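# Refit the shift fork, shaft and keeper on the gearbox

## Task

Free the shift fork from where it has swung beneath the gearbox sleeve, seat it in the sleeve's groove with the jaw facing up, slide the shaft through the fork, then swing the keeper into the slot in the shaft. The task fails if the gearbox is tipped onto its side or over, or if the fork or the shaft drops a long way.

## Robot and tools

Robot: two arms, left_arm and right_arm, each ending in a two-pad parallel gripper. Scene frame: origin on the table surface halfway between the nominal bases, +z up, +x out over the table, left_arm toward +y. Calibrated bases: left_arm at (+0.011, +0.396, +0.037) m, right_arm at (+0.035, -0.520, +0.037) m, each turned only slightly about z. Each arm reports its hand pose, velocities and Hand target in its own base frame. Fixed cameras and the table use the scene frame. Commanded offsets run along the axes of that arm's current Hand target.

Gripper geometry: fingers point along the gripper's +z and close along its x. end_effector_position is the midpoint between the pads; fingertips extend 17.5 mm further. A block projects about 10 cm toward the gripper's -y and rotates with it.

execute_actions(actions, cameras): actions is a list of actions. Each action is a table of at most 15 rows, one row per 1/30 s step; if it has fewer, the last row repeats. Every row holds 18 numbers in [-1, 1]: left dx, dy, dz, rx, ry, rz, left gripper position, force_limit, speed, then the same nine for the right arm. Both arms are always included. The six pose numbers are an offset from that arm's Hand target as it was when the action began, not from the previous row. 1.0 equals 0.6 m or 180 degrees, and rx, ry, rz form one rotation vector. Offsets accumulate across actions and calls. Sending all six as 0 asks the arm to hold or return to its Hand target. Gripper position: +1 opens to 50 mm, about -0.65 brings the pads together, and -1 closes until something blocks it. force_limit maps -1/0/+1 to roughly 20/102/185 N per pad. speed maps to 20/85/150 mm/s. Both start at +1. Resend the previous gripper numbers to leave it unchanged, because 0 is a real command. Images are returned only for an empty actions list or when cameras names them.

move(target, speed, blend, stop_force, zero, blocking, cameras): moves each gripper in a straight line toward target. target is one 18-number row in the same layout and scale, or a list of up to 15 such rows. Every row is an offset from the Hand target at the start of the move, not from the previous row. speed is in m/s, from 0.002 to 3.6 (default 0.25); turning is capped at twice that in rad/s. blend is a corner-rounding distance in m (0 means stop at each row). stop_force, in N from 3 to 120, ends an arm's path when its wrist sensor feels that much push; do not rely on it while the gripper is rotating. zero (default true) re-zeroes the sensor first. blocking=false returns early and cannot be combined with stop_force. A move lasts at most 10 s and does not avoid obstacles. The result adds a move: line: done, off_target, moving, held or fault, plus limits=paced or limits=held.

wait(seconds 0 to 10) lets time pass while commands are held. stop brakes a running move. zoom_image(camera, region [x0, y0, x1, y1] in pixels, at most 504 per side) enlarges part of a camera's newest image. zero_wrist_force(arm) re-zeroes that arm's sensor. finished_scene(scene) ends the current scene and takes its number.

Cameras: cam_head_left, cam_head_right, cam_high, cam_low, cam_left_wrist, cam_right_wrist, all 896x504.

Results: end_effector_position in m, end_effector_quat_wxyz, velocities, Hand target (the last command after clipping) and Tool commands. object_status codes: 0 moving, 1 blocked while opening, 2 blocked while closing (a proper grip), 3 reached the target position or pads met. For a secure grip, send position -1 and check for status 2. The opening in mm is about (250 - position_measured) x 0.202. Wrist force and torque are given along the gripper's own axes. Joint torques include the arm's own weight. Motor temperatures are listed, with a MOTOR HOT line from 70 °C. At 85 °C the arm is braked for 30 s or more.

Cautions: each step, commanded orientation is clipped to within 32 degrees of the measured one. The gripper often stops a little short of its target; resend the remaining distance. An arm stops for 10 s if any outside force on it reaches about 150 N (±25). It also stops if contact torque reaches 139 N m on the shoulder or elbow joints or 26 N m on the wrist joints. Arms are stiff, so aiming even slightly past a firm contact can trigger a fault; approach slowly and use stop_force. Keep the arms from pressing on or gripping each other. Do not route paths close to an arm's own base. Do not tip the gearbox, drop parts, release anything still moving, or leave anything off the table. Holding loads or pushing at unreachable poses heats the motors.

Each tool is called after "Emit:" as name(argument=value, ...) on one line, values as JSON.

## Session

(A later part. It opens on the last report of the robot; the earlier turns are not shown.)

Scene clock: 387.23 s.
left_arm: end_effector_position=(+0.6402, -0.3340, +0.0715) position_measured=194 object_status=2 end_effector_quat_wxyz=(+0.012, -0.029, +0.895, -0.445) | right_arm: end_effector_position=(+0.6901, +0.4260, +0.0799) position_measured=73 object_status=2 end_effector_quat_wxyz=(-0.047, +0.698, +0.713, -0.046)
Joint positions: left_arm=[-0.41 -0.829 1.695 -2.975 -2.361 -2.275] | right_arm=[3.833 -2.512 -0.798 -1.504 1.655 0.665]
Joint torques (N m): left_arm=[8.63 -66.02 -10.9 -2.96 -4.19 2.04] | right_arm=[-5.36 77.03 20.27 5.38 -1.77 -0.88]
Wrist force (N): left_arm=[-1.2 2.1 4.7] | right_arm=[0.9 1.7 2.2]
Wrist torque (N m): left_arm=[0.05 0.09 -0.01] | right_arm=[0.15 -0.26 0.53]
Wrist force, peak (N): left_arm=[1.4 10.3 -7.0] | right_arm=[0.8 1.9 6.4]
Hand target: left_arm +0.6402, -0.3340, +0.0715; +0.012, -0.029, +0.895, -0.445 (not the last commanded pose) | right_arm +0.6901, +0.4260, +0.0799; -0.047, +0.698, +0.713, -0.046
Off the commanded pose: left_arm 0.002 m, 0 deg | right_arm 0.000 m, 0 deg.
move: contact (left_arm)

Emit:
move(target=[0,-0.0020,0.00265,0,0,0,-1,-1,-0.5, 0,0,0,0,0,0,-1,-1,-0.6], speed=0.008, stop_force=13, cameras=["cam_left_wrist"])

Emit:
zoom_image(camera="cam_left_wrist", region=[400, 180, 560, 330])

Scene clock: 389.10 s.
left_arm: end_effector_position=(+0.6402, -0.3344, +0.0715) position_measured=194 object_status=2 end_effector_quat_wxyz=(+0.012, -0.029, +0.895, -0.445) | right_arm: end_effector_position=(+0.6901, +0.4260, +0.0799) position_measured=73 object_status=2 end_effector_quat_wxyz=(-0.047, +0.698, +0.713, -0.046)
Joint positions: left_arm=[-0.411 -0.829 1.695 -2.976 -2.361 -2.276] | right_arm=[3.833 -2.512 -0.798 -1.504 1.655 0.665]
Joint torques (N m): left_arm=[2.4 -64.78 -11.03 -3.44 -4.94 2.11] | right_arm=[-2.66 76.95 20.26 5.34 -0.29 -0.07]
Wrist force (N): left_arm=[-2.3 6.0 -1.8] | right_arm=[-0.6 0.9 1.4]
Wrist torque (N m): left_arm=[0.16 0.14 0.00] | right_arm=[0.15 -0.34 0.49]
Wrist force, peak (N): left_arm=[-0.2 11.5 -8.4] | right_arm=[-0.8 1.6 3.0]
Hand target: left_arm +0.6402, -0.3344, +0.0715; +0.012, -0.029, +0.895, -0.445 (not the last commanded pose) | right_arm +0.6901, +0.4260, +0.0799; -0.047, +0.698, +0.713, -0.046
Off the commanded pose: left_arm 0.002 m, 0 deg | right_arm 0.000 m, 0 deg.
move: contact (left_arm)
camera_calibration:
cam_left_wrist: T_world_to_cam=[[-0.99835, -0.0571055, 0.00609257, 0.629511], [-0.0509346, 0.831437, -0.55328, 0.366334], [0.0265298, -0.552677, -0.832973, -0.0117765], [0, 0, 0, 1]] pos_world=[0.647443, -0.275143, 0.18904]
Images, in order (width x height): cam_left_wrist 896x504.

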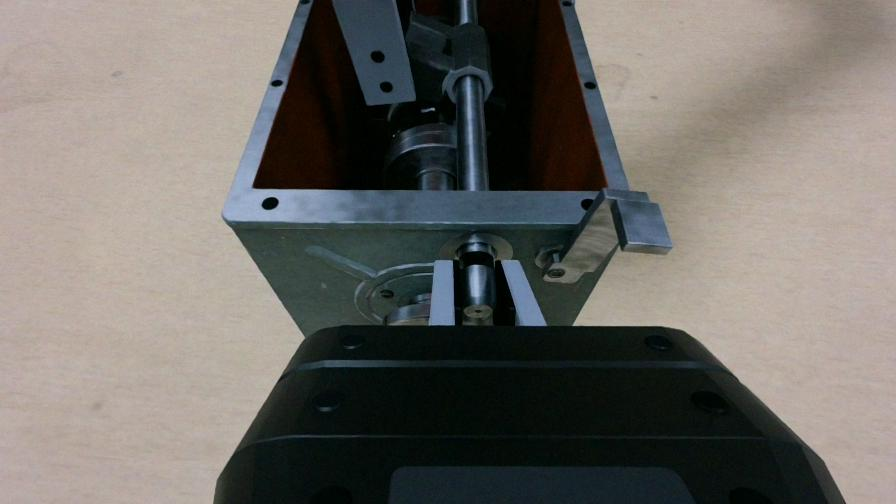

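Scaled by 3.150 from the camera's 896x504 image, which has a finer 1280x720 frame.

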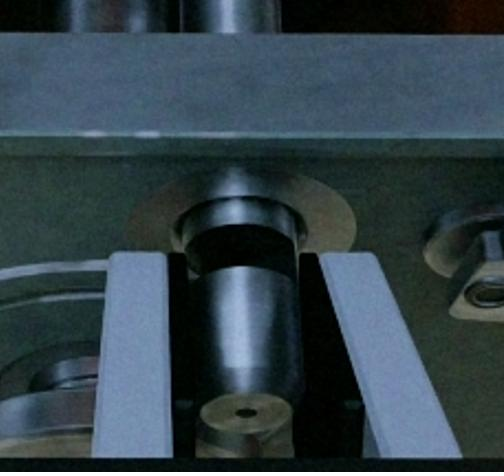

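Emit:
move(target=[0,-0.0020,0.00265,0,0,0,-1,-1,-0.5, 0,0,0,0,0,0,-1,-1,-0.6], speed=0.008, stop_force=19, cameras=["cam_left_wrist"])

Emit:
zoom_image(camera="cam_left_wrist", region=[400, 180, 700, 330])

Scene clock: 398.23 s.
left_arm: end_effector_position=(+0.6403, -0.3364, +0.0715) position_measured=194 object_status=2 end_effector_quat_wxyz=(+0.012, -0.029, +0.895, -0.445) | right_arm: end_effector_position=(+0.6901, +0.4260, +0.0799) position_measured=73 object_status=2 end_effector_quat_wxyz=(-0.047, +0.698, +0.713, -0.046)
Joint positions: left_arm=[-0.414 -0.827 1.693 -2.977 -2.359 -2.279] | right_arm=[3.833 -2.512 -0.798 -1.504 1.655 0.665]
Joint torques (N m): left_arm=[-12.95 -47.86 -26.68 -5.21 -3.94 0.97] | right_arm=[6.5 76.79 20.88 5.08 1.91 1.47]
Wrist force (N): left_arm=[0.7 15.4 -15.7] | right_arm=[-7.8 3.8 0.9]
Wrist torque (N m): left_arm=[0.26 0.11 0.02] | right_arm=[0.12 -0.63 0.29]
Wrist force, peak (N): left_arm=[0.7 15.8 -15.6] | right_arm=[-8.4 3.9 1.6]
Hand target: left_arm +0.6403, -0.3364, +0.0715; +0.012, -0.029, +0.895, -0.445 | right_arm +0.6901, +0.4260, +0.0799; -0.047, +0.698, +0.713, -0.046
Off the commanded pose: left_arm 0.000 m, 0 deg | right_arm 0.000 m, 0 deg.
move: done
camera_calibration:
cam_left_wrist: T_world_to_cam=[[-0.99835, -0.0571055, 0.00609257, 0.629496], [-0.0509346, 0.831437, -0.55328, 0.368002], [0.0265298, -0.552677, -0.832973, -0.0128845], [0, 0, 0, 1]] pos_world=[0.647543, -0.277143, 0.18904]
Images, in order (width x height): cam_left_wrist 896x504.

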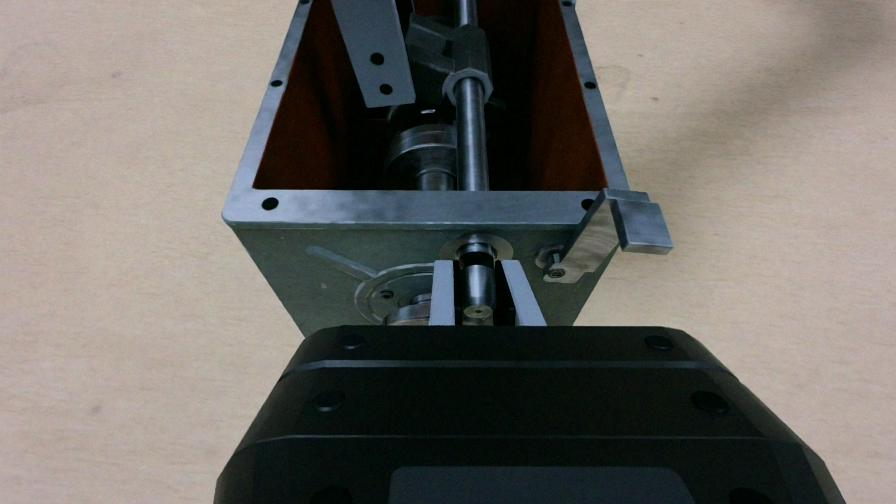

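Scaled by 1.680 from the camera's 896x504 image, which has a finer 1280x720 frame.

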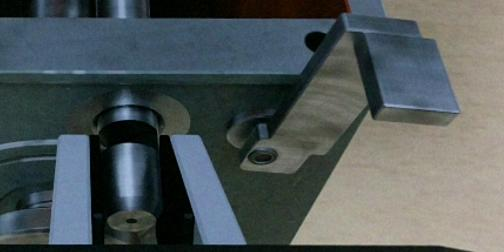

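Emit:
zoom_image(camera="cam_left_wrist", region=[430, 220, 530, 325])

Emit:
zoom_image(camera="cam_left_wrist", region=[525, 180, 685, 300])

Scaled by 4.800 from the camera's 896x504 image, which has a finer 1280x720 frame.

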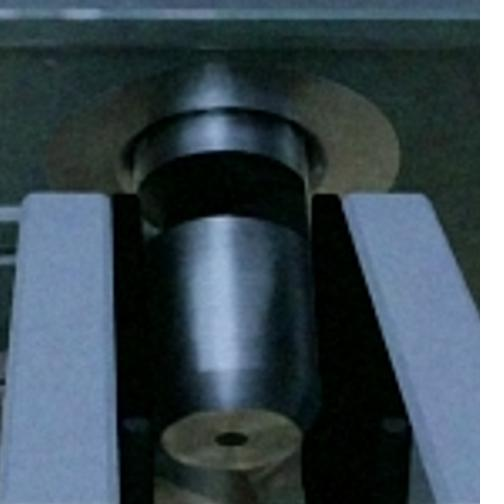

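Scaled by 3.150 from the camera's 896x504 image, which has a finer 1280x720 frame.

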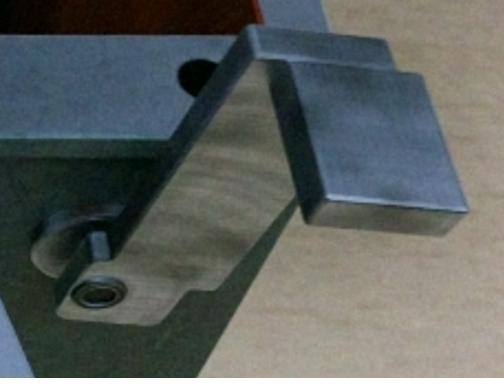

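Emit:
move(target=[0,0.00121,-0.00159,0,0,0,-1,-1,-0.5, -0.0011,0,0,0,0,0,-1,-1,-0.6], speed=0.02)

Emit:
move(target=[[0,0,0,0,0,0,-0.16,-1,-0.6, 0,0,0,0,0,0,-1,-1,-0.6],[0,0,-0.085,0,0,0,-0.16,-1,-0.6, 0,0,0,0,0,0,-1,-1,-0.6]], speed=0.06, cameras=["cam_left_wrist"])

Emit:
zoom_image(camera="cam_left_wrist", region=[400, 180, 620, 330])

Scene clock: 402.73 s.
left_arm: end_effector_position=(+0.6402, -0.3352, +0.0715) position_measured=194 object_status=2 end_effector_quat_wxyz=(+0.012, -0.029, +0.895, -0.445) | right_arm: end_effector_position=(+0.6901, +0.4253, +0.0799) position_measured=73 object_status=2 end_effector_quat_wxyz=(-0.047, +0.698, +0.713, -0.046)
Joint positions: left_arm=[-0.412 -0.828 1.694 -2.976 -2.36 -2.277] | right_arm=[3.832 -2.511 -0.8 -1.503 1.655 0.665]
Joint torques (N m): left_arm=[6.35 -64.23 -12.31 -3.16 -4.25 1.67] | right_arm=[-7.82 75.7 20.86 5.25 -0.48 -1.04]
Wrist force (N): left_arm=[-2.2 3.1 5.7] | right_arm=[-0.5 3.6 2.3]
Wrist torque (N m): left_arm=[0.11 0.10 -0.13] | right_arm=[0.16 -0.32 0.46]
Wrist force, peak (N): left_arm=[0.9 16.0 -15.5] | right_arm=[-8.3 4.2 1.8]
Hand target: left_arm +0.6402, -0.3352, +0.0715; +0.012, -0.029, +0.895, -0.445 | right_arm +0.6901, +0.4253, +0.0799; -0.047, +0.698, +0.713, -0.046
Off the commanded pose: left_arm 0.000 m, 0 deg | right_arm 0.000 m, 0 deg.
move: done

Scene clock: 404.43 s.
left_arm: end_effector_position=(+0.6377, -0.2946, +0.1023) position_measured=176 object_status=3 end_effector_quat_wxyz=(+0.012, -0.029, +0.895, -0.445) | right_arm: end_effector_position=(+0.6901, +0.4253, +0.0799) position_measured=73 object_status=2 end_effector_quat_wxyz=(-0.047, +0.698, +0.713, -0.046)
Joint positions: left_arm=[-0.353 -0.91 1.727 -2.874 -2.389 -2.203] | right_arm=[3.832 -2.511 -0.8 -1.503 1.655 0.665]
Joint torques (N m): left_arm=[-7.18 -39.19 -29.68 -5.08 0.11 -2.33] | right_arm=[-7.99 66.78 32.29 2.38 -1.28 0.77]
Wrist force (N): left_arm=[-0.9 -1.1 1.0] | right_arm=[-0.7 2.8 3.0]
Wrist torque (N m): left_arm=[-0.02 0.10 -0.05] | right_arm=[0.09 -0.30 0.45]
Wrist force, peak (N): left_arm=[-1.8 1.2 3.1] | right_arm=[-0.9 3.0 3.8]
Hand target: left_arm +0.6378, -0.2946, +0.1023; +0.012, -0.029, +0.895, -0.445 | right_arm +0.6901, +0.4253, +0.0799; -0.047, +0.698, +0.713, -0.046
Off the commanded pose: left_arm 0.000 m, 0 deg | right_arm 0.000 m, 0 deg.
move: done
camera_calibration:
cam_left_wrist: T_world_to_cam=[[-0.998352, -0.0570553, 0.00617899, 0.629194], [-0.0509406, 0.831439, -0.553276, 0.350165], [0.0264298, -0.552679, -0.832975, 0.0360037], [0, 0, 0, 1]] pos_world=[0.645043, -0.235343, 0.21984]
Images, in order (width x height): cam_left_wrist 896x504.

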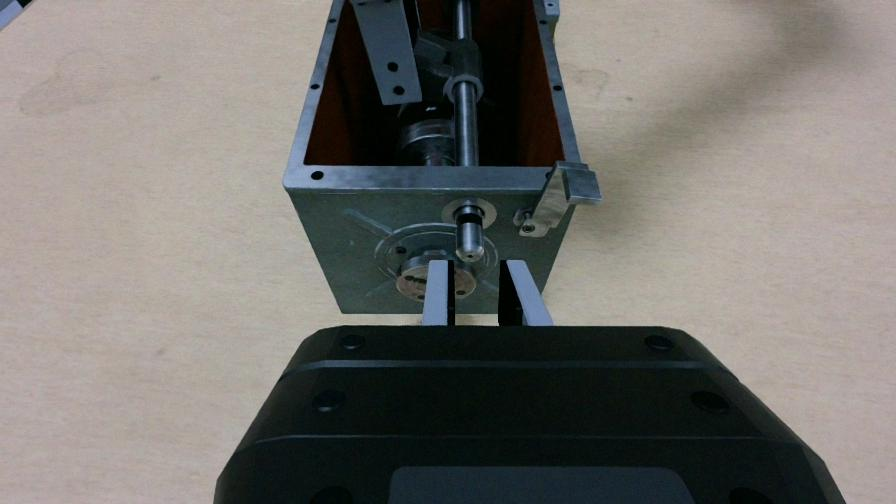

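Scaled by 2.291 from the camera's 896x504 image, which has a finer 1280x720 frame.

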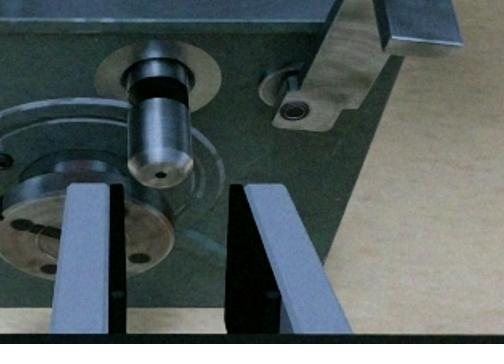

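Emit:
zoom_image(camera="cam_left_wrist", region=[435, 190, 565, 270])

Emit:
zoom_image(camera="cam_left_wrist", region=[380, 0, 520, 180])

Scaled by 3.877 from the camera's 896x504 image, which has a finer 1280x720 frame.

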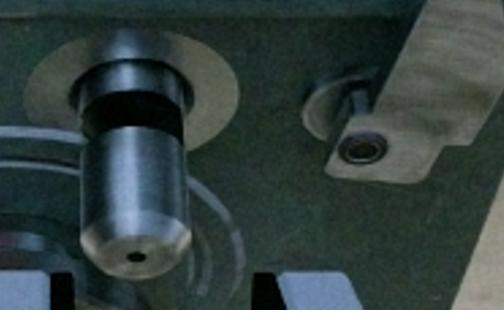

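Scaled by 2.800 from the camera's 896x504 image, which has a finer 1280x720 frame.

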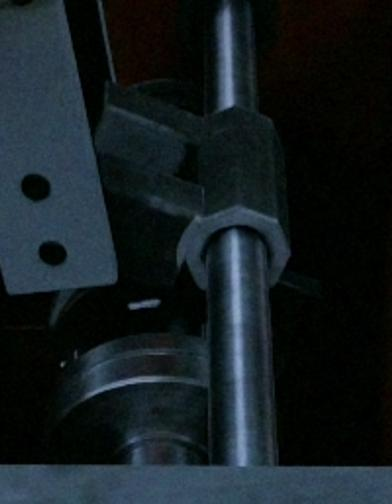

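Emit:
move(target=[0,0,0,0,0,0,-0.66,-1,0, 0,0,0,0,0,0,0.62,-1,-0.6], speed=0.05, cameras=["cam_left_wrist"])

Emit:
zoom_image(camera="cam_left_wrist", region=[340, 0, 520, 180])

Scene clock: 411.23 s.
left_arm: end_effector_position=(+0.6378, -0.2946, +0.1023) position_measured=251 object_status=3 end_effector_quat_wxyz=(+0.012, -0.029, +0.895, -0.445) | right_arm: end_effector_position=(+0.6901, +0.4253, +0.0799) position_measured=59 object_status=3 end_effector_quat_wxyz=(-0.047, +0.698, +0.713, -0.046)
Joint positions: left_arm=[-0.353 -0.91 1.726 -2.873 -2.389 -2.203] | right_arm=[3.832 -2.511 -0.8 -1.503 1.655 0.665]
Joint torques (N m): left_arm=[-7.05 -39.31 -29.9 -3.19 0.16 -2] | right_arm=[-6.38 65.84 33.36 1.78 -1.28 1.32]
Wrist force (N): left_arm=[-1.1 -1.0 0.9] | right_arm=[0.8 2.4 2.0]
Wrist torque (N m): left_arm=[-0.02 0.13 -0.05] | right_arm=[0.11 -0.15 0.51]
Wrist force, peak (N): left_arm=[-1.3 -1.2 1.1] | right_arm=[-0.5 3.2 3.8]
Hand target: left_arm +0.6378, -0.2946, +0.1023; +0.012, -0.029, +0.895, -0.445 | right_arm +0.6901, +0.4253, +0.0799; -0.047, +0.698, +0.713, -0.046
Off the commanded pose: left_arm 0.000 m, 0 deg | right_arm 0.000 m, 0 deg.
move: done
camera_calibration:
cam_left_wrist: T_world_to_cam=[[-0.998349, -0.0571094, 0.00608782, 0.629294], [-0.0509374, 0.831482, -0.553211, 0.350247], [0.0265316, -0.552608, -0.833019, 0.0359067], [0, 0, 0, 1]] pos_world=[0.645143, -0.235443, 0.21984]
Images, in order (width x height): cam_left_wrist 896x504.

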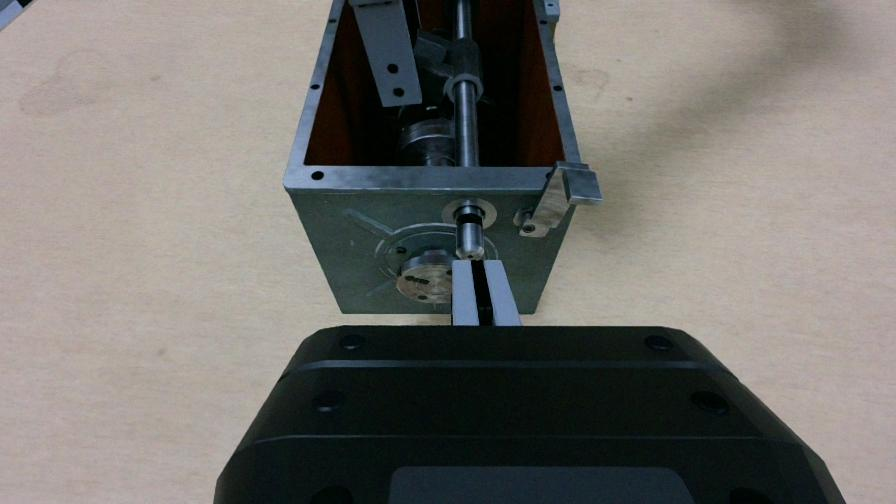

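Scaled by 2.800 from the camera's 896x504 image, which has a finer 1280x720 frame.

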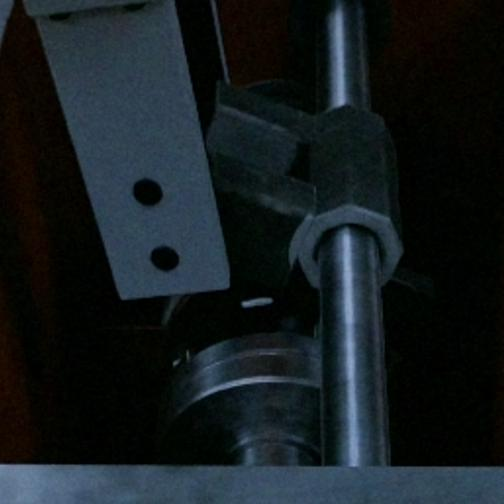

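Emit:
move(target=[[0.012,-0.028,-0.016,0,0,0,-0.66,-1,0, 0,0,-0.04,0,0,0,0.62,-1,-0.6],[0.03083,-0.06963,-0.03975,-0.1878,0,0,-0.66,-1,0, -0.1329,-0.00378,-0.07567,0,0,0,0.62,-1,-0.6]], speed=[0.05,0.15], blend=0.002, cameras=["cam_left_wrist", "cam_right_wrist"])

Emit:
zoom_image(camera="cam_left_wrist", region=[340, 60, 620, 330])

Scene clock: 414.70 s.
left_arm: end_effector_position=(+0.6200, -0.3021, +0.1503) position_measured=251 object_status=3 end_effector_quat_wxyz=(+0.003, -0.031, +0.986, -0.165) | right_arm: end_effector_position=(+0.6956, +0.3454, +0.1250) position_measured=59 object_status=3 end_effector_quat_wxyz=(-0.047, +0.698, +0.713, -0.046)
Joint positions: left_arm=[-0.545 -1.115 1.558 -2.205 -1.844 -2.206] | right_arm=[3.75 -2.387 -0.911 -1.522 1.646 0.582]
Joint torques (N m): left_arm=[1.61 -36.52 -19.07 -2.69 -0.02 2.3] | right_arm=[6.41 57.59 32.61 3.24 -0.41 1.52]
Wrist force (N): left_arm=[-0.2 -1.0 0.2] | right_arm=[0.4 2.7 2.3]
Wrist torque (N m): left_arm=[-0.15 0.02 0.01] | right_arm=[0.10 -0.06 0.47]
Wrist force, peak (N): left_arm=[-1.5 -0.4 1.7] | right_arm=[1.0 2.5 3.1]
Hand target: left_arm +0.6199, -0.3020, +0.1501; +0.003, -0.031, +0.986, -0.165 | right_arm +0.6955, +0.3455, +0.1250; -0.047, +0.698, +0.713, -0.046
Off the commanded pose: left_arm 0.000 m, 0 deg | right_arm 0.000 m, 0 deg.
move: done
camera_calibration:
cam_left_wrist: T_world_to_cam=[[-0.998213, -0.0591288, 0.00861695, 0.609608], [-0.0591017, 0.998246, 0.00336815, 0.353826], [-0.008801, 0.00285285, -0.999957, 0.286952], [0, 0, 0, 1]] pos_world=[0.631956, -0.317979, 0.280495]
cam_right_wrist: T_world_to_cam=[[-0.019538, 0.999497, 0.0249748, -0.330354], [0.979454, 0.0141194, 0.201175, -0.689976], [0.200721, 0.0283922, -0.979237, 0.101723], [0, 0, 0, 1]] pos_world=[0.648927, 0.337042, 0.246667]
Images, in order (width x height): cam_left_wrist 896x504, cam_right_wrist 896x504.

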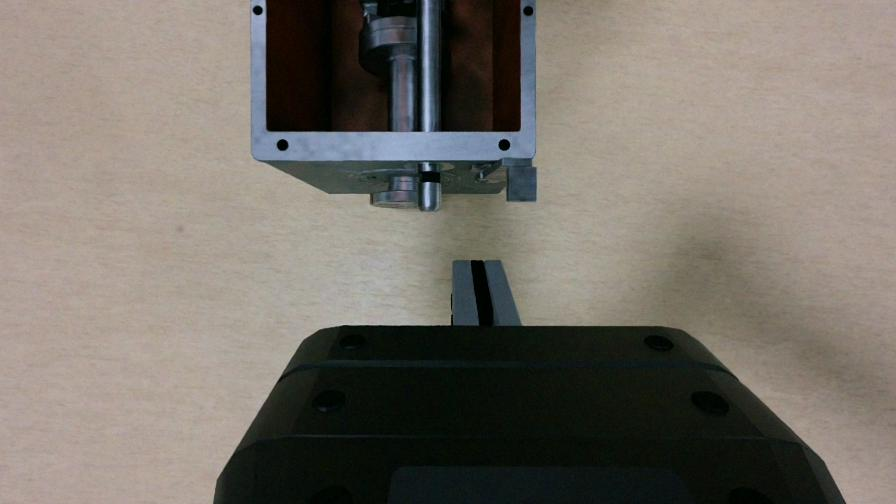

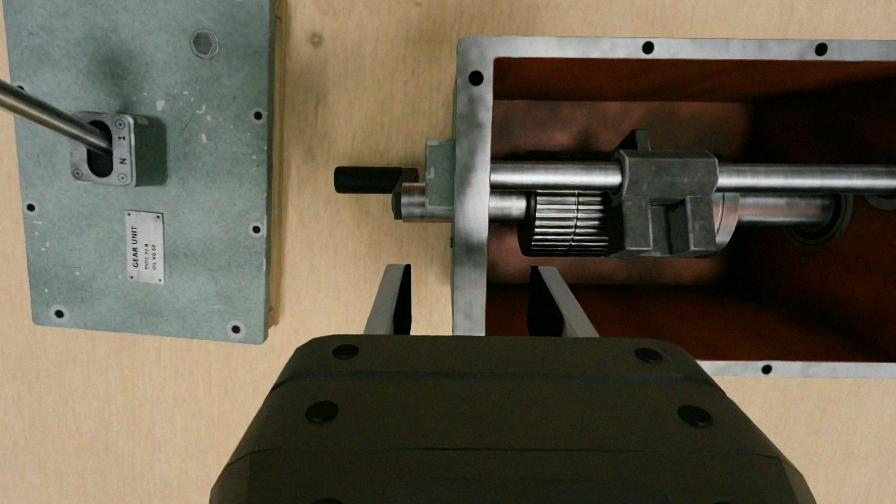

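Scaled by 1.800 from the camera's 896x504 image, which has a finer 1280x720 frame.

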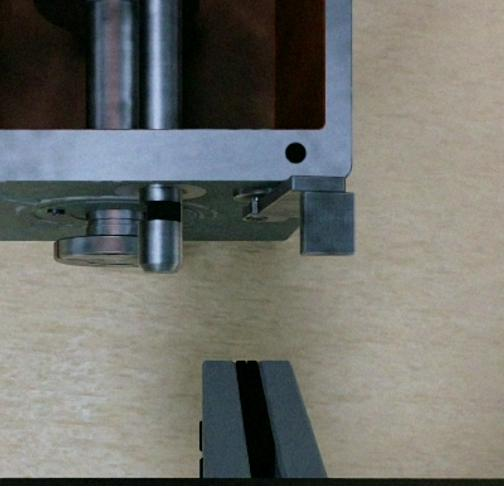

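Emit:
zoom_image(camera="cam_left_wrist", region=[400, 145, 470, 220])

Emit:
zoom_image(camera="cam_left_wrist", region=[470, 145, 545, 220])

Scaled by 6.720 from the camera's 896x504 image, which has a finer 1280x720 frame.

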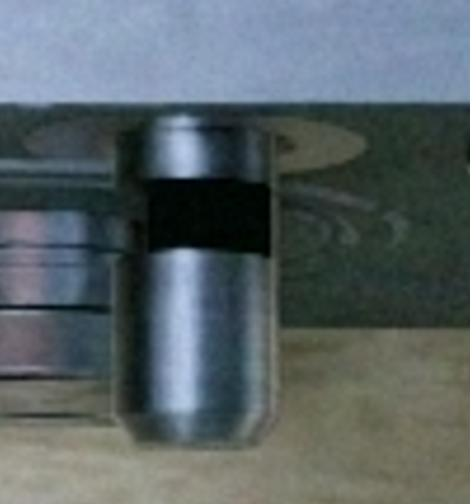

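Scaled by 6.720 from the camera's 896x504 image, which has a finer 1280x720 frame.

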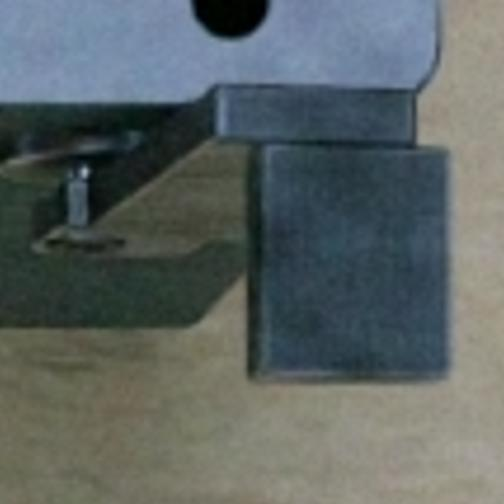

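Emit:
move(target=[[-0.03117,-0.02935,0.08114,0,0,0,-0.05,-1,-0.2, 0.0032,0,0,0,0,0,0.34,-1,0],[-0.03117,-0.01382,0.13133,0,0,0,-0.05,-1,-0.2, 0.003,0.00895,0.06772,0,0,0,0.34,-1,0],[-0.03117,-0.01382,0.13133,0,0,0,-1,-1,-0.5, 0.003,0.00895,0.06772,0,0,0,-1,0,-1]], speed=[0.12,0.08,0.08], cameras=["cam_left_wrist", "cam_right_wrist"])

Scene clock: 441.20 s.
left_arm: end_effector_position=(+0.6404, -0.3343, +0.0783) position_measured=195 object_status=2 end_effector_quat_wxyz=(+0.003, -0.031, +0.986, -0.165) | right_arm: end_effector_position=(+0.6955, +0.3474, +0.0840) position_measured=195 object_status=2 end_effector_quat_wxyz=(-0.047, +0.698, +0.713, -0.046)
Joint positions: left_arm=[-0.571 -0.968 1.531 -2.331 -1.839 -2.231] | right_arm=[3.752 -2.413 -0.971 -1.437 1.647 0.585]
Joint torques (N m): left_arm=[2.38 -63.62 -34.93 -4.59 -0.15 0.22] | right_arm=[-7.2 72.55 25.44 4.4 0.77 0.4]
Wrist force (N): left_arm=[-0.7 -0.3 1.9] | right_arm=[-0.8 2.4 3.0]
Wrist torque (N m): left_arm=[-0.15 0.08 0.10] | right_arm=[0.15 -0.16 0.06]
Wrist force, peak (N): left_arm=[-0.9 -1.4 1.9] | right_arm=[0.6 3.0 3.6]
Hand target: left_arm +0.6404, -0.3343, +0.0783; +0.003, -0.031, +0.986, -0.165 | right_arm +0.6955, +0.3474, +0.0840; -0.047, +0.698, +0.713, -0.046
Off the commanded pose: left_arm 0.000 m, 0 deg | right_arm 0.000 m, 0 deg.
move: done
camera_calibration:
cam_left_wrist: T_world_to_cam=[[-0.998212, -0.0591322, 0.00869312, 0.628765], [-0.0591013, 0.998245, 0.00377335, 0.387438], [-0.00890099, 0.00325283, -0.999955, 0.215433], [0, 0, 0, 1]] pos_world=[0.652456, -0.350279, 0.208496]
cam_right_wrist: T_world_to_cam=[[-0.0195358, 0.999497, 0.0249756, -0.331333], [0.979477, 0.0141204, 0.201059, -0.681649], [0.200606, 0.0283909, -0.979261, 0.0616181], [0, 0, 0, 1]] pos_world=[0.648826, 0.339042, 0.205667]
Images, in order (width x height): cam_left_wrist 896x504, cam_right_wrist 896x504.

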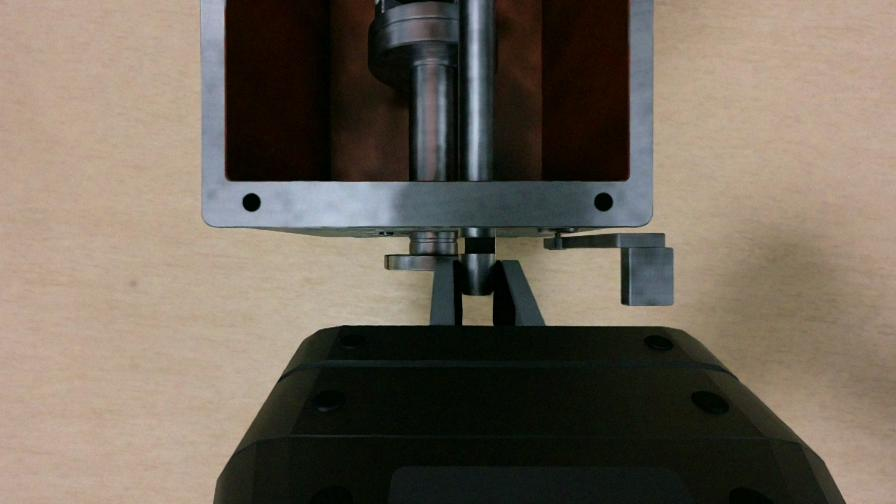

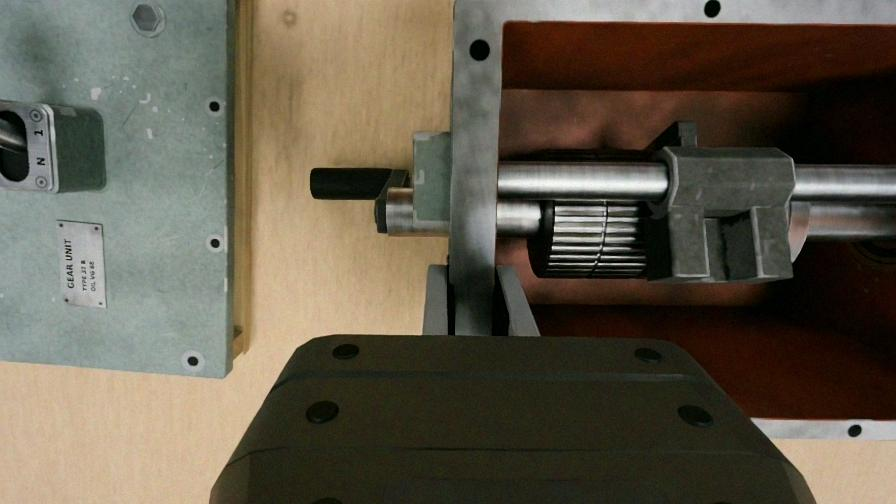

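Emit:
move(target=[-0.0067, 0.00035, 0.001, 0, 0.09455, -0.03256, -1, -1, -0.5, 0, 0, 0, 0, 0, 0, -1, 0, -1], speed=0.06, cameras=["cam_left_wrist"])

Scene clock: 447.23 s.
left_arm: end_effector_position=(+0.6445, -0.3340, +0.0776) position_measured=195 object_status=2 end_effector_quat_wxyz=(-0.151, -0.057, +0.973, -0.168) | right_arm: end_effector_position=(+0.6955, +0.3474, +0.0840) position_measured=195 object_status=2 end_effector_quat_wxyz=(-0.047, +0.698, +0.713, -0.046)
Joint positions: left_arm=[-0.507 -0.831 1.247 -1.905 -2.02 -2.175] | right_arm=[3.752 -2.413 -0.971 -1.437 1.647 0.585]
Joint torques (N m): left_arm=[-5.73 -65.8 -17.16 -3.63 1.93 -1.9] | right_arm=[-0.17 70.49 20.63 4.76 -1.43 1.53]
Wrist force (N): left_arm=[5.3 -1.7 -2.2] | right_arm=[-0.4 2.4 2.6]
Wrist torque (N m): left_arm=[-0.15 0.08 -0.13] | right_arm=[0.17 -0.20 0.06]
Wrist force, peak (N): left_arm=[5.3 -1.7 -2.2] | right_arm=[-0.6 2.7 3.4]
Hand target: left_arm +0.6444, -0.3340, +0.0776; -0.151, -0.057, +0.973, -0.168 | right_arm +0.6955, +0.3474, +0.0840; -0.047, +0.698, +0.713, -0.046
Off the commanded pose: left_arm 0.000 m, 0 deg | right_arm 0.000 m, 0 deg.
move: done
camera_calibration:
cam_left_wrist: T_world_to_cam=[[-0.946713, -0.0557405, 0.317218, 0.576858], [-0.0579756, 0.998315, 0.00239673, 0.386767], [-0.316817, -0.0161219, -0.94835, 0.402718], [0, 0, 0, 1]] pos_world=[0.69613, -0.347468, 0.198001]
Images, in order (width x height): cam_left_wrist 896x504.

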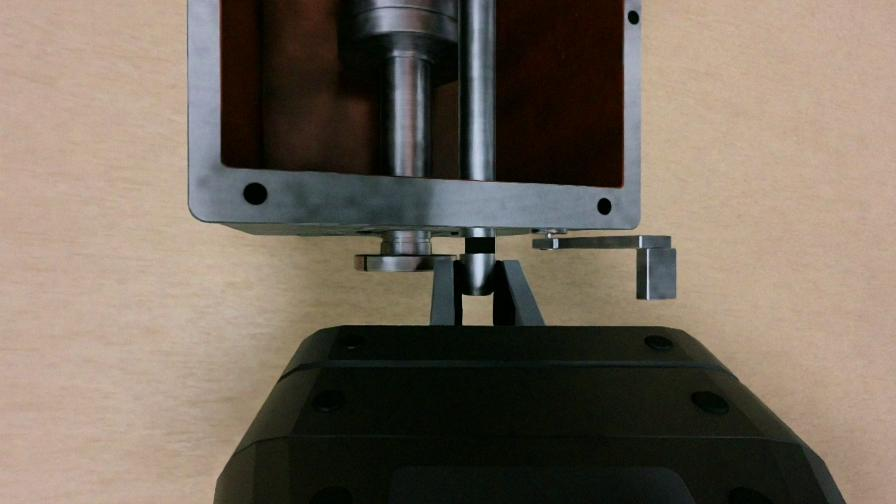

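Emit:
zoom_image(camera="cam_left_wrist", region=[400, 190, 700, 320])

Scaled by 1.680 from the camera's 896x504 image, which has a finer 1280x720 frame.

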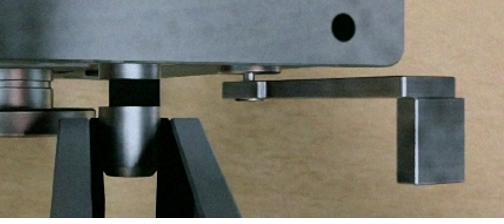

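Emit:
move(target=[0, -0.00473, 0.00163, 0, 0, 0, -1, -1, -0.5, 0, 0, 0, 0, 0, 0, -1, 0, -1], speed=0.008, stop_force=12, cameras=["cam_left_wrist"])

Scene clock: 449.97 s.
left_arm: end_effector_position=(+0.6444, -0.3351, +0.0776) position_measured=195 object_status=2 end_effector_quat_wxyz=(-0.151, -0.057, +0.973, -0.168) | right_arm: end_effector_position=(+0.6955, +0.3474, +0.0840) position_measured=195 object_status=2 end_effector_quat_wxyz=(-0.047, +0.698, +0.713, -0.046)
Joint positions: left_arm=[-0.508 -0.831 1.245 -1.904 -2.02 -2.177] | right_arm=[3.752 -2.413 -0.971 -1.437 1.647 0.585]
Joint torques (N m): left_arm=[3.48 -65.94 -15.71 -5.38 -2.99 2.2] | right_arm=[3.33 68.49 20.58 4.84 -0.03 1.44]
Wrist force (N): left_arm=[3.1 7.0 -5.9] | right_arm=[-2.4 1.4 1.6]
Wrist torque (N m): left_arm=[-0.08 0.08 0.03] | right_arm=[0.14 -0.22 0.08]
Wrist force, peak (N): left_arm=[6.1 14.0 -8.6] | right_arm=[-0.9 2.1 3.5]
Hand target: left_arm +0.6444, -0.3351, +0.0776; -0.151, -0.057, +0.973, -0.168 (not the last commanded pose) | right_arm +0.6955, +0.3474, +0.0840; -0.047, +0.698, +0.713, -0.046
Off the commanded pose: left_arm 0.002 m, 0 deg | right_arm 0.000 m, 0 deg.
move: contact (left_arm)
camera_calibration:
cam_left_wrist: T_world_to_cam=[[-0.946673, -0.0558017, 0.317327, 0.576694], [-0.0579704, 0.998315, 0.00261116, 0.387819], [-0.316938, -0.0159237, -0.948313, 0.402941], [0, 0, 0, 1]] pos_world=[0.69613, -0.348568, 0.198101]
Images, in order (width x height): cam_left_wrist 896x504.

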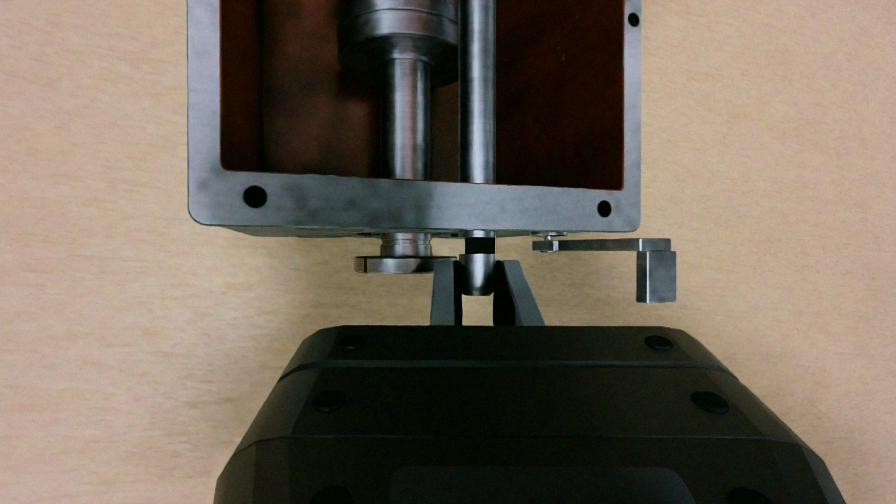

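Emit:
zoom_image(camera="cam_left_wrist", region=[440, 210, 680, 310])

Scaled by 2.100 from the camera's 896x504 image, which has a finer 1280x720 frame.

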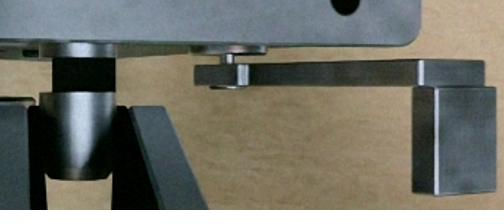

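Emit:
move(target=[[0, 0, 0, 0, 0, 0, -0.1, -1, -0.8, 0, 0, 0, 0, 0, 0, -1, 0, -1], [0, 0, -0.03, 0, 0, 0, -0.1, -1, -0.8, 0, 0, 0, 0, 0, 0, -1, 0, -1], [0.0, 0, -0.09, 0, 0, 0, -0.1, -1, -0.8, 0, 0, 0, 0, 0, 0, -1, 0, -1]], speed=[0.05, 0.05, 0.2], blend=[0, 0.01, 0], cameras=["cam_left_wrist"])

Scene clock: 458.50 s.
left_arm: end_effector_position=(+0.6592, -0.3165, +0.1260) position_measured=167 object_status=3 end_effector_quat_wxyz=(-0.151, -0.057, +0.973, -0.168) | right_arm: end_effector_position=(+0.6955, +0.3474, +0.0840) position_measured=195 object_status=2 end_effector_quat_wxyz=(-0.047, +0.698, +0.713, -0.046)
Joint positions: left_arm=[-0.477 -0.854 1.151 -1.772 -2.017 -2.142] | right_arm=[3.752 -2.413 -0.971 -1.437 1.647 0.585]
Joint torques (N m): left_arm=[1.01 -58.93 -35.2 -1.63 -2.41 -1.58] | right_arm=[7.13 66.42 21.14 4.74 2.48 1.33]
Wrist force (N): left_arm=[0.1 -0.8 0.0] | right_arm=[-2.5 1.5 1.8]
Wrist torque (N m): left_arm=[-0.13 0.02 -0.09] | right_arm=[0.15 -0.21 0.08]
Wrist force, peak (N): left_arm=[3.5 7.3 -6.0] | right_arm=[-3.1 1.5 2.6]
Hand target: left_arm +0.6593, -0.3165, +0.1261; -0.151, -0.057, +0.973, -0.168 | right_arm +0.6955, +0.3474, +0.0840; -0.047, +0.698, +0.713, -0.046
Off the commanded pose: left_arm 0.000 m, 0 deg | right_arm 0.000 m, 0 deg.
move: done; blend cut to 0.009 m at target 2
camera_calibration:
cam_left_wrist: T_world_to_cam=[[-0.946643, -0.0558635, 0.317406, 0.576354], [-0.0579653, 0.998315, 0.00282574, 0.369925], [-0.317029, -0.0157236, -0.948285, 0.453856], [0, 0, 0, 1]] pos_world=[0.71093, -0.329968, 0.246402]
Images, in order (width x height): cam_left_wrist 896x504.

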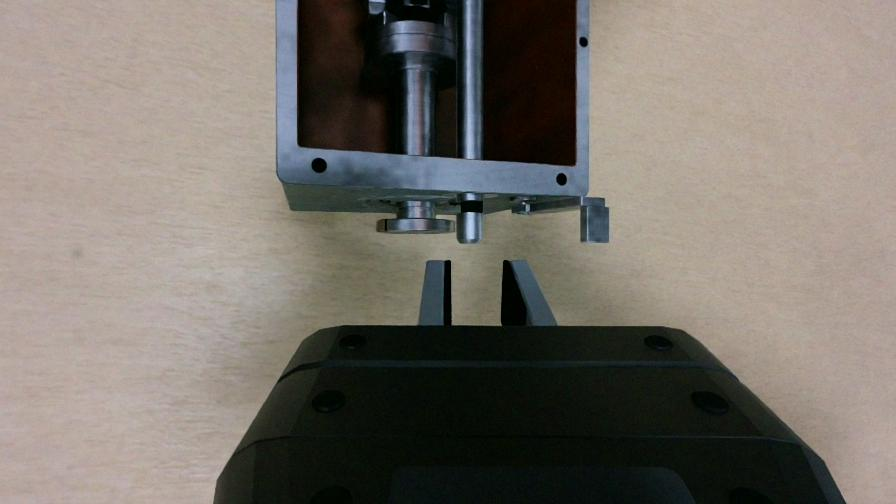

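Emit:
move(target=[0.0529, -0.0285, 0.03, 0, -0.09455, 0.03256, -0.66, -1, 0, 0, 0, 0, 0, 0, 0, -1, 0, -1], speed=0.15, cameras=["cam_left_wrist"])

Scene clock: 462.50 s.
left_arm: end_effector_position=(+0.6270, -0.3406, +0.1253) position_measured=251 object_status=3 end_effector_quat_wxyz=(+0.003, -0.031, +0.986, -0.165) | right_arm: end_effector_position=(+0.6955, +0.3474, +0.0840) position_measured=195 object_status=2 end_effector_quat_wxyz=(-0.047, +0.698, +0.713, -0.046)
Joint positions: left_arm=[-0.59 -1.044 1.52 -2.25 -1.835 -2.251] | right_arm=[3.752 -2.413 -0.971 -1.437 1.647 0.585]
Joint torques (N m): left_arm=[-0.14 -45.95 -16.67 -5.21 -0.44 2.06] | right_arm=[6.85 64.82 21.29 4.63 2.24 1.35]
Wrist force (N): left_arm=[-0.1 -0.6 0.2] | right_arm=[-2.6 1.5 1.9]
Wrist torque (N m): left_arm=[-0.07 0.01 0.03] | right_arm=[0.15 -0.18 0.07]
Wrist force, peak (N): left_arm=[0.9 -1.5 0.4] | right_arm=[-3.0 1.5 2.6]
Hand target: left_arm +0.6270, -0.3406, +0.1252; +0.003, -0.031, +0.986, -0.165 | right_arm +0.6955, +0.3474, +0.0840; -0.047, +0.698, +0.713, -0.046
Off the commanded pose: left_arm 0.000 m, 0 deg | right_arm 0.000 m, 0 deg.
move: done
camera_calibration:
cam_left_wrist: T_world_to_cam=[[-0.998211, -0.0591322, 0.00879294, 0.614582], [-0.0591009, 0.998245, 0.00377926, 0.392756], [-0.00900099, 0.00325283, -0.999954, 0.262396], [0, 0, 0, 1]] pos_world=[0.639056, -0.356579, 0.255495]
Images, in order (width x height): cam_left_wrist 896x504.

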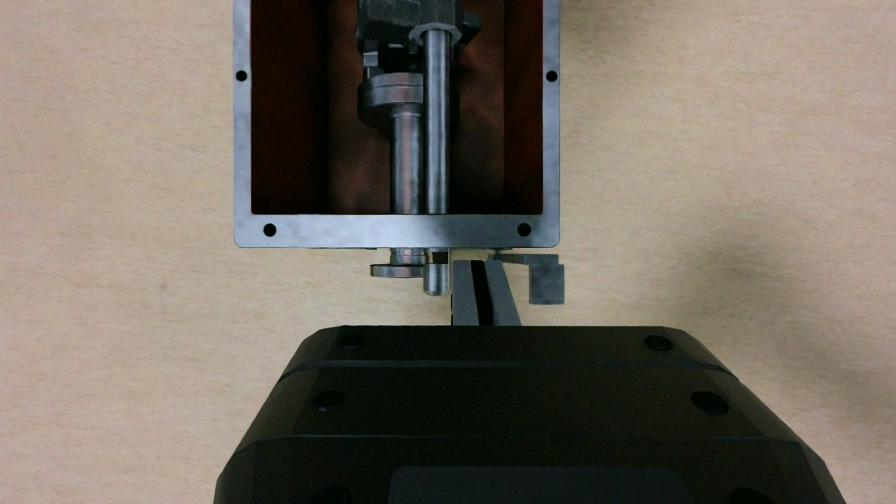

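Emit:
zoom_image(camera="cam_left_wrist", region=[360, 230, 580, 320])

Scaled by 2.291 from the camera's 896x504 image, which has a finer 1280x720 frame.

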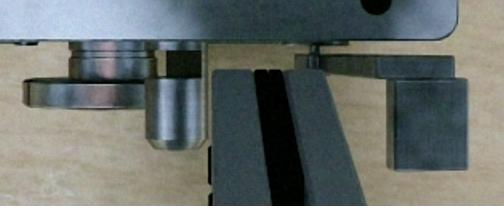

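Emit:
zoom_image(camera="cam_left_wrist", region=[405, 236, 465, 300])

Scaled by 7.875 from the camera's 896x504 image, which has a finer 1280x720 frame.

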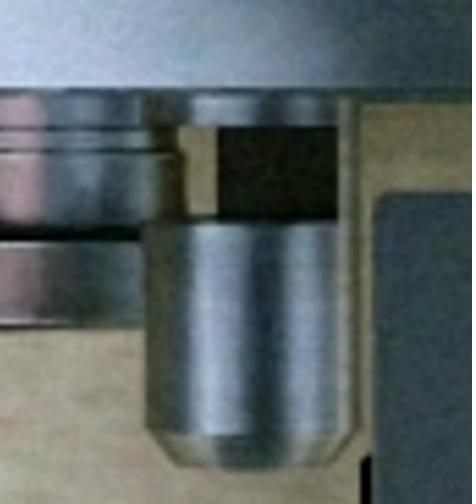

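Emit:
move(target=[-0.005, 0.0997, 0.0362, 0.1944, 0, 0, -0.66, -1, 0, 0, 0, 0, 0, 0, 0, -1, 0, -1], speed=0.2, cameras=["cam_left_wrist"])

Scene clock: 471.73 s.
left_arm: end_effector_position=(+0.6267, -0.2910, +0.0851) position_measured=251 object_status=3 end_effector_quat_wxyz=(+0.012, -0.029, +0.891, -0.454) | right_arm: end_effector_position=(+0.6955, +0.3474, +0.0840) position_measured=195 object_status=2 end_effector_quat_wxyz=(-0.047, +0.698, +0.713, -0.046)
Joint positions: left_arm=[-0.349 -0.888 1.769 -2.953 -2.407 -2.211] | right_arm=[3.752 -2.413 -0.971 -1.437 1.647 0.585]
Joint torques (N m): left_arm=[3.14 -45.14 -28.95 -5.18 -3.64 2.19] | right_arm=[7.34 62.87 21.41 4.53 2.26 1.31]
Wrist force (N): left_arm=[-1.0 -1.2 1.0] | right_arm=[-2.9 1.5 2.5]
Wrist torque (N m): left_arm=[-0.04 0.11 0.00] | right_arm=[0.15 -0.18 0.08]
Wrist force, peak (N): left_arm=[-0.1 -2.6 0.2] | right_arm=[-2.9 1.3 2.8]
Hand target: left_arm +0.6267, -0.2910, +0.0852; +0.012, -0.029, +0.891, -0.454 | right_arm +0.6955, +0.3474, +0.0840; -0.047, +0.698, +0.713, -0.046
Off the commanded pose: left_arm 0.000 m, 0 deg | right_arm 0.000 m, 0 deg.
move: done
camera_calibration:
cam_left_wrist: T_world_to_cam=[[-0.998347, -0.0571367, 0.00614503, 0.618448], [-0.050441, 0.820042, -0.570076, 0.334944], [0.0275331, -0.569444, -0.821569, 0.0173531], [0, 0, 0, 1]] pos_world=[0.633843, -0.229451, 0.2014]
Images, in order (width x height): cam_left_wrist 896x504.

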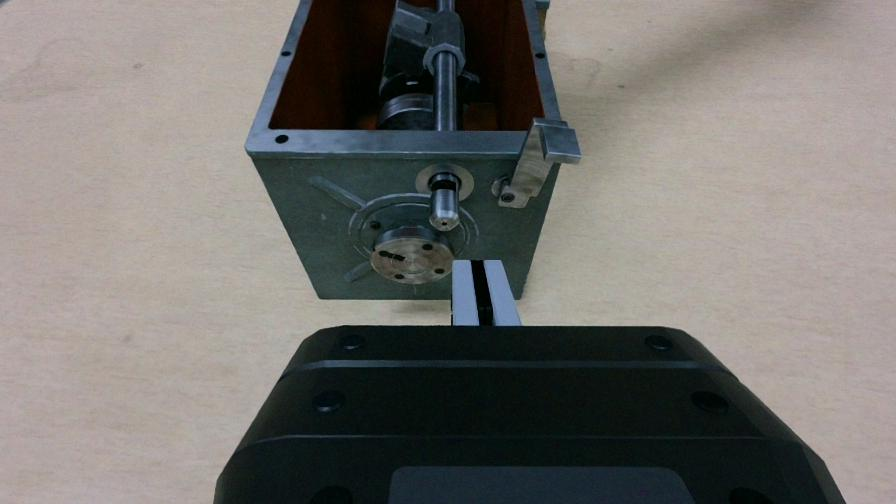

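Emit:
zoom_image(camera="cam_left_wrist", region=[405, 155, 525, 240])

Scaled by 4.200 from the camera's 896x504 image, which has a finer 1280x720 frame.

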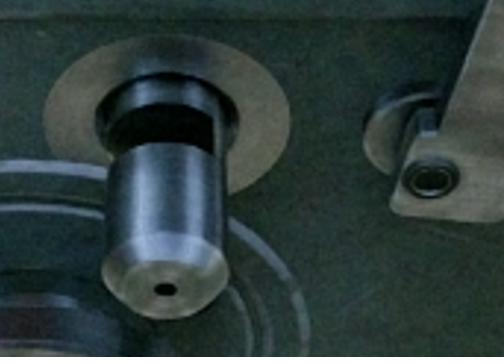

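Emit:
zoom_image(camera="cam_left_wrist", region=[422, 163, 472, 205])

Scaled by 10.080 from the camera's 896x504 image, which has a finer 1280x720 frame.

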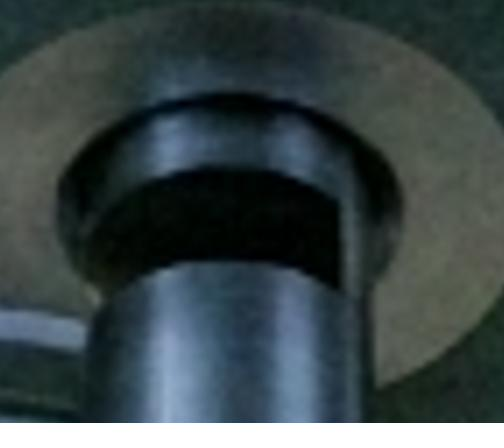

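Emit:
move(target=[-0.0517, -0.0512, 0.018, -0.18423, 0.20398, -0.15095, -0.66, -1, 0, 0, 0, 0, 0, 0, 0, -1, 0, -1], speed=0.3, cameras=["cam_left_wrist"])

Scene clock: 480.70 s.
left_arm: end_effector_position=(+0.6594, -0.3159, +0.1036) position_measured=251 object_status=3 end_effector_quat_wxyz=(-0.374, -0.092, +0.908, -0.164) end_effector_velocity=(+0.001, +0.000, +0.001) end_effector_angular_velocity=(+0.000, -0.001, +0.001) | right_arm: end_effector_position=(+0.6955, +0.3474, +0.0840) position_measured=195 object_status=2 end_effector_quat_wxyz=(-0.047, +0.698, +0.713, -0.046)
Joint positions: left_arm=[-0.417 -0.501 0.591 -1.071 -2.212 -1.988] | right_arm=[3.752 -2.413 -0.971 -1.437 1.647 0.585]
Joint velocities: left_arm=[0 0.002 -0.005 0.002 0 0] | right_arm=[within noise]
Joint torques (N m): left_arm=[7.22 -58.15 -35.48 -0.15 -3.5 -2.11] | right_arm=[6.7 62.64 21.56 4.7 2.4 1.35]
Wrist force (N): left_arm=[0.1 -1.1 0.0] | right_arm=[-2.7 1.5 1.7]
Wrist torque (N m): left_arm=[-0.17 0.04 -0.14] | right_arm=[0.16 -0.17 0.07]
Wrist force, peak (N): left_arm=[-0.9 -1.5 1.0] | right_arm=[-2.9 1.6 2.7]
Hand target: left_arm +0.6594, -0.3158, +0.1035; -0.374, -0.092, +0.908, -0.164 | right_arm +0.6955, +0.3474, +0.0840; -0.047, +0.698, +0.713, -0.046
Off the commanded pose: left_arm 0.000 m, 0 deg | right_arm 0.000 m, 0 deg.
move: done
camera_calibration:
cam_left_wrist: T_world_to_cam=[[-0.699771, -0.0402492, 0.713233, 0.384724], [-0.0570314, 0.998372, 0.000385211, 0.369017], [-0.712087, -0.0404071, -0.700927, 0.659784], [0, 0, 0, 1]] pos_world=[0.760088, -0.326271, 0.187921]
Images, in order (width x height): cam_left_wrist 896x504.

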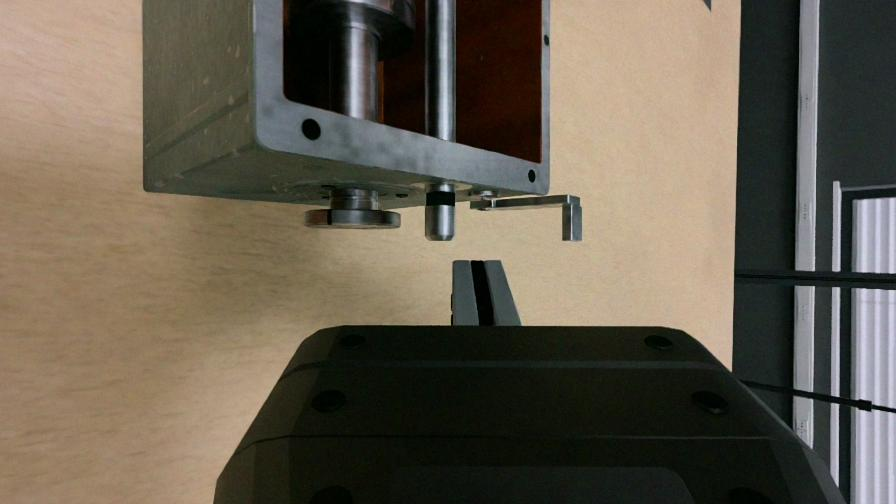

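Emit:
zoom_image(camera="cam_left_wrist", region=[415, 178, 475, 248])

Scaled by 7.200 from the camera's 896x504 image, which has a finer 1280x720 frame.

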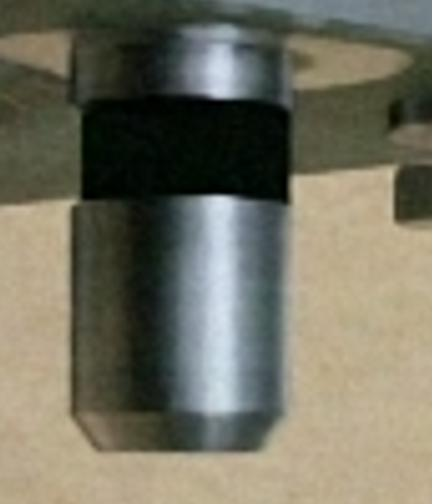

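Emit:
move(target=[[0.00519, -0.01121, 0.01658, 0, -0.13132, 0.04522, -0.1, -1, 0, 0, 0, 0, 0, 0, 0, -1, 0, -1], [-0.01143, -0.01235, 0.05474, 0, -0.13132, 0.04522, -0.1, -1, 0, 0, 0, 0, 0, 0, 0, -1, 0, -1]], speed=[0.2, 0.06], blend=[0.004, 0], cameras=["cam_left_wrist"])

Scene clock: 494.30 s.
left_arm: end_effector_position=(+0.6450, -0.3345, +0.0783) position_measured=167 object_status=3 end_effector_quat_wxyz=(-0.168, -0.059, +0.970, -0.168) | right_arm: end_effector_position=(+0.6955, +0.3474, +0.0840) position_measured=195 object_status=2 end_effector_quat_wxyz=(-0.047, +0.698, +0.713, -0.046)
Joint positions: left_arm=[-0.501 -0.813 1.209 -1.852 -2.038 -2.167] | right_arm=[3.752 -2.413 -0.971 -1.437 1.647 0.585]
Joint torques (N m): left_arm=[6.56 -68.4 -35.28 -1.51 -2.37 2.11] | right_arm=[6.92 62.76 21.59 4.61 2.37 1.34]
Wrist force (N): left_arm=[0.2 -0.9 -0.1] | right_arm=[-2.9 1.4 1.9]
Wrist torque (N m): left_arm=[-0.15 0.00 0.01] | right_arm=[0.14 -0.16 0.08]
Wrist force, peak (N): left_arm=[1.0 -1.0 -0.6] | right_arm=[-2.9 1.1 2.8]
Hand target: left_arm +0.6451, -0.3345, +0.0785; -0.168, -0.059, +0.970, -0.168 | right_arm +0.6955, +0.3474, +0.0840; -0.047, +0.698, +0.713, -0.046
Off the commanded pose: left_arm 0.000 m, 0 deg | right_arm 0.000 m, 0 deg.
move: done
camera_calibration:
cam_left_wrist: T_world_to_cam=[[-0.934905, -0.0552074, 0.350577, 0.566975], [-0.0579151, 0.998318, 0.00276512, 0.387227], [-0.35014, -0.0177186, -0.93653, 0.423673], [0, 0, 0, 1]] pos_world=[0.700839, -0.347768, 0.196944]
Images, in order (width x height): cam_left_wrist 896x504.

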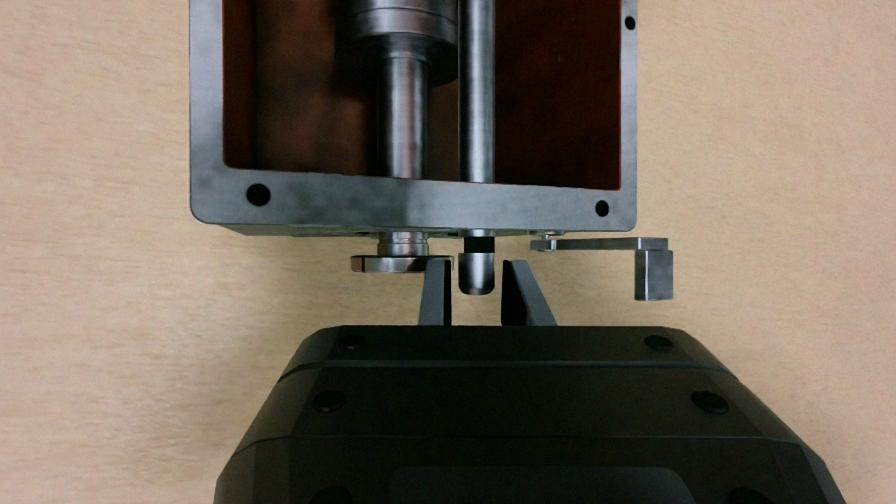

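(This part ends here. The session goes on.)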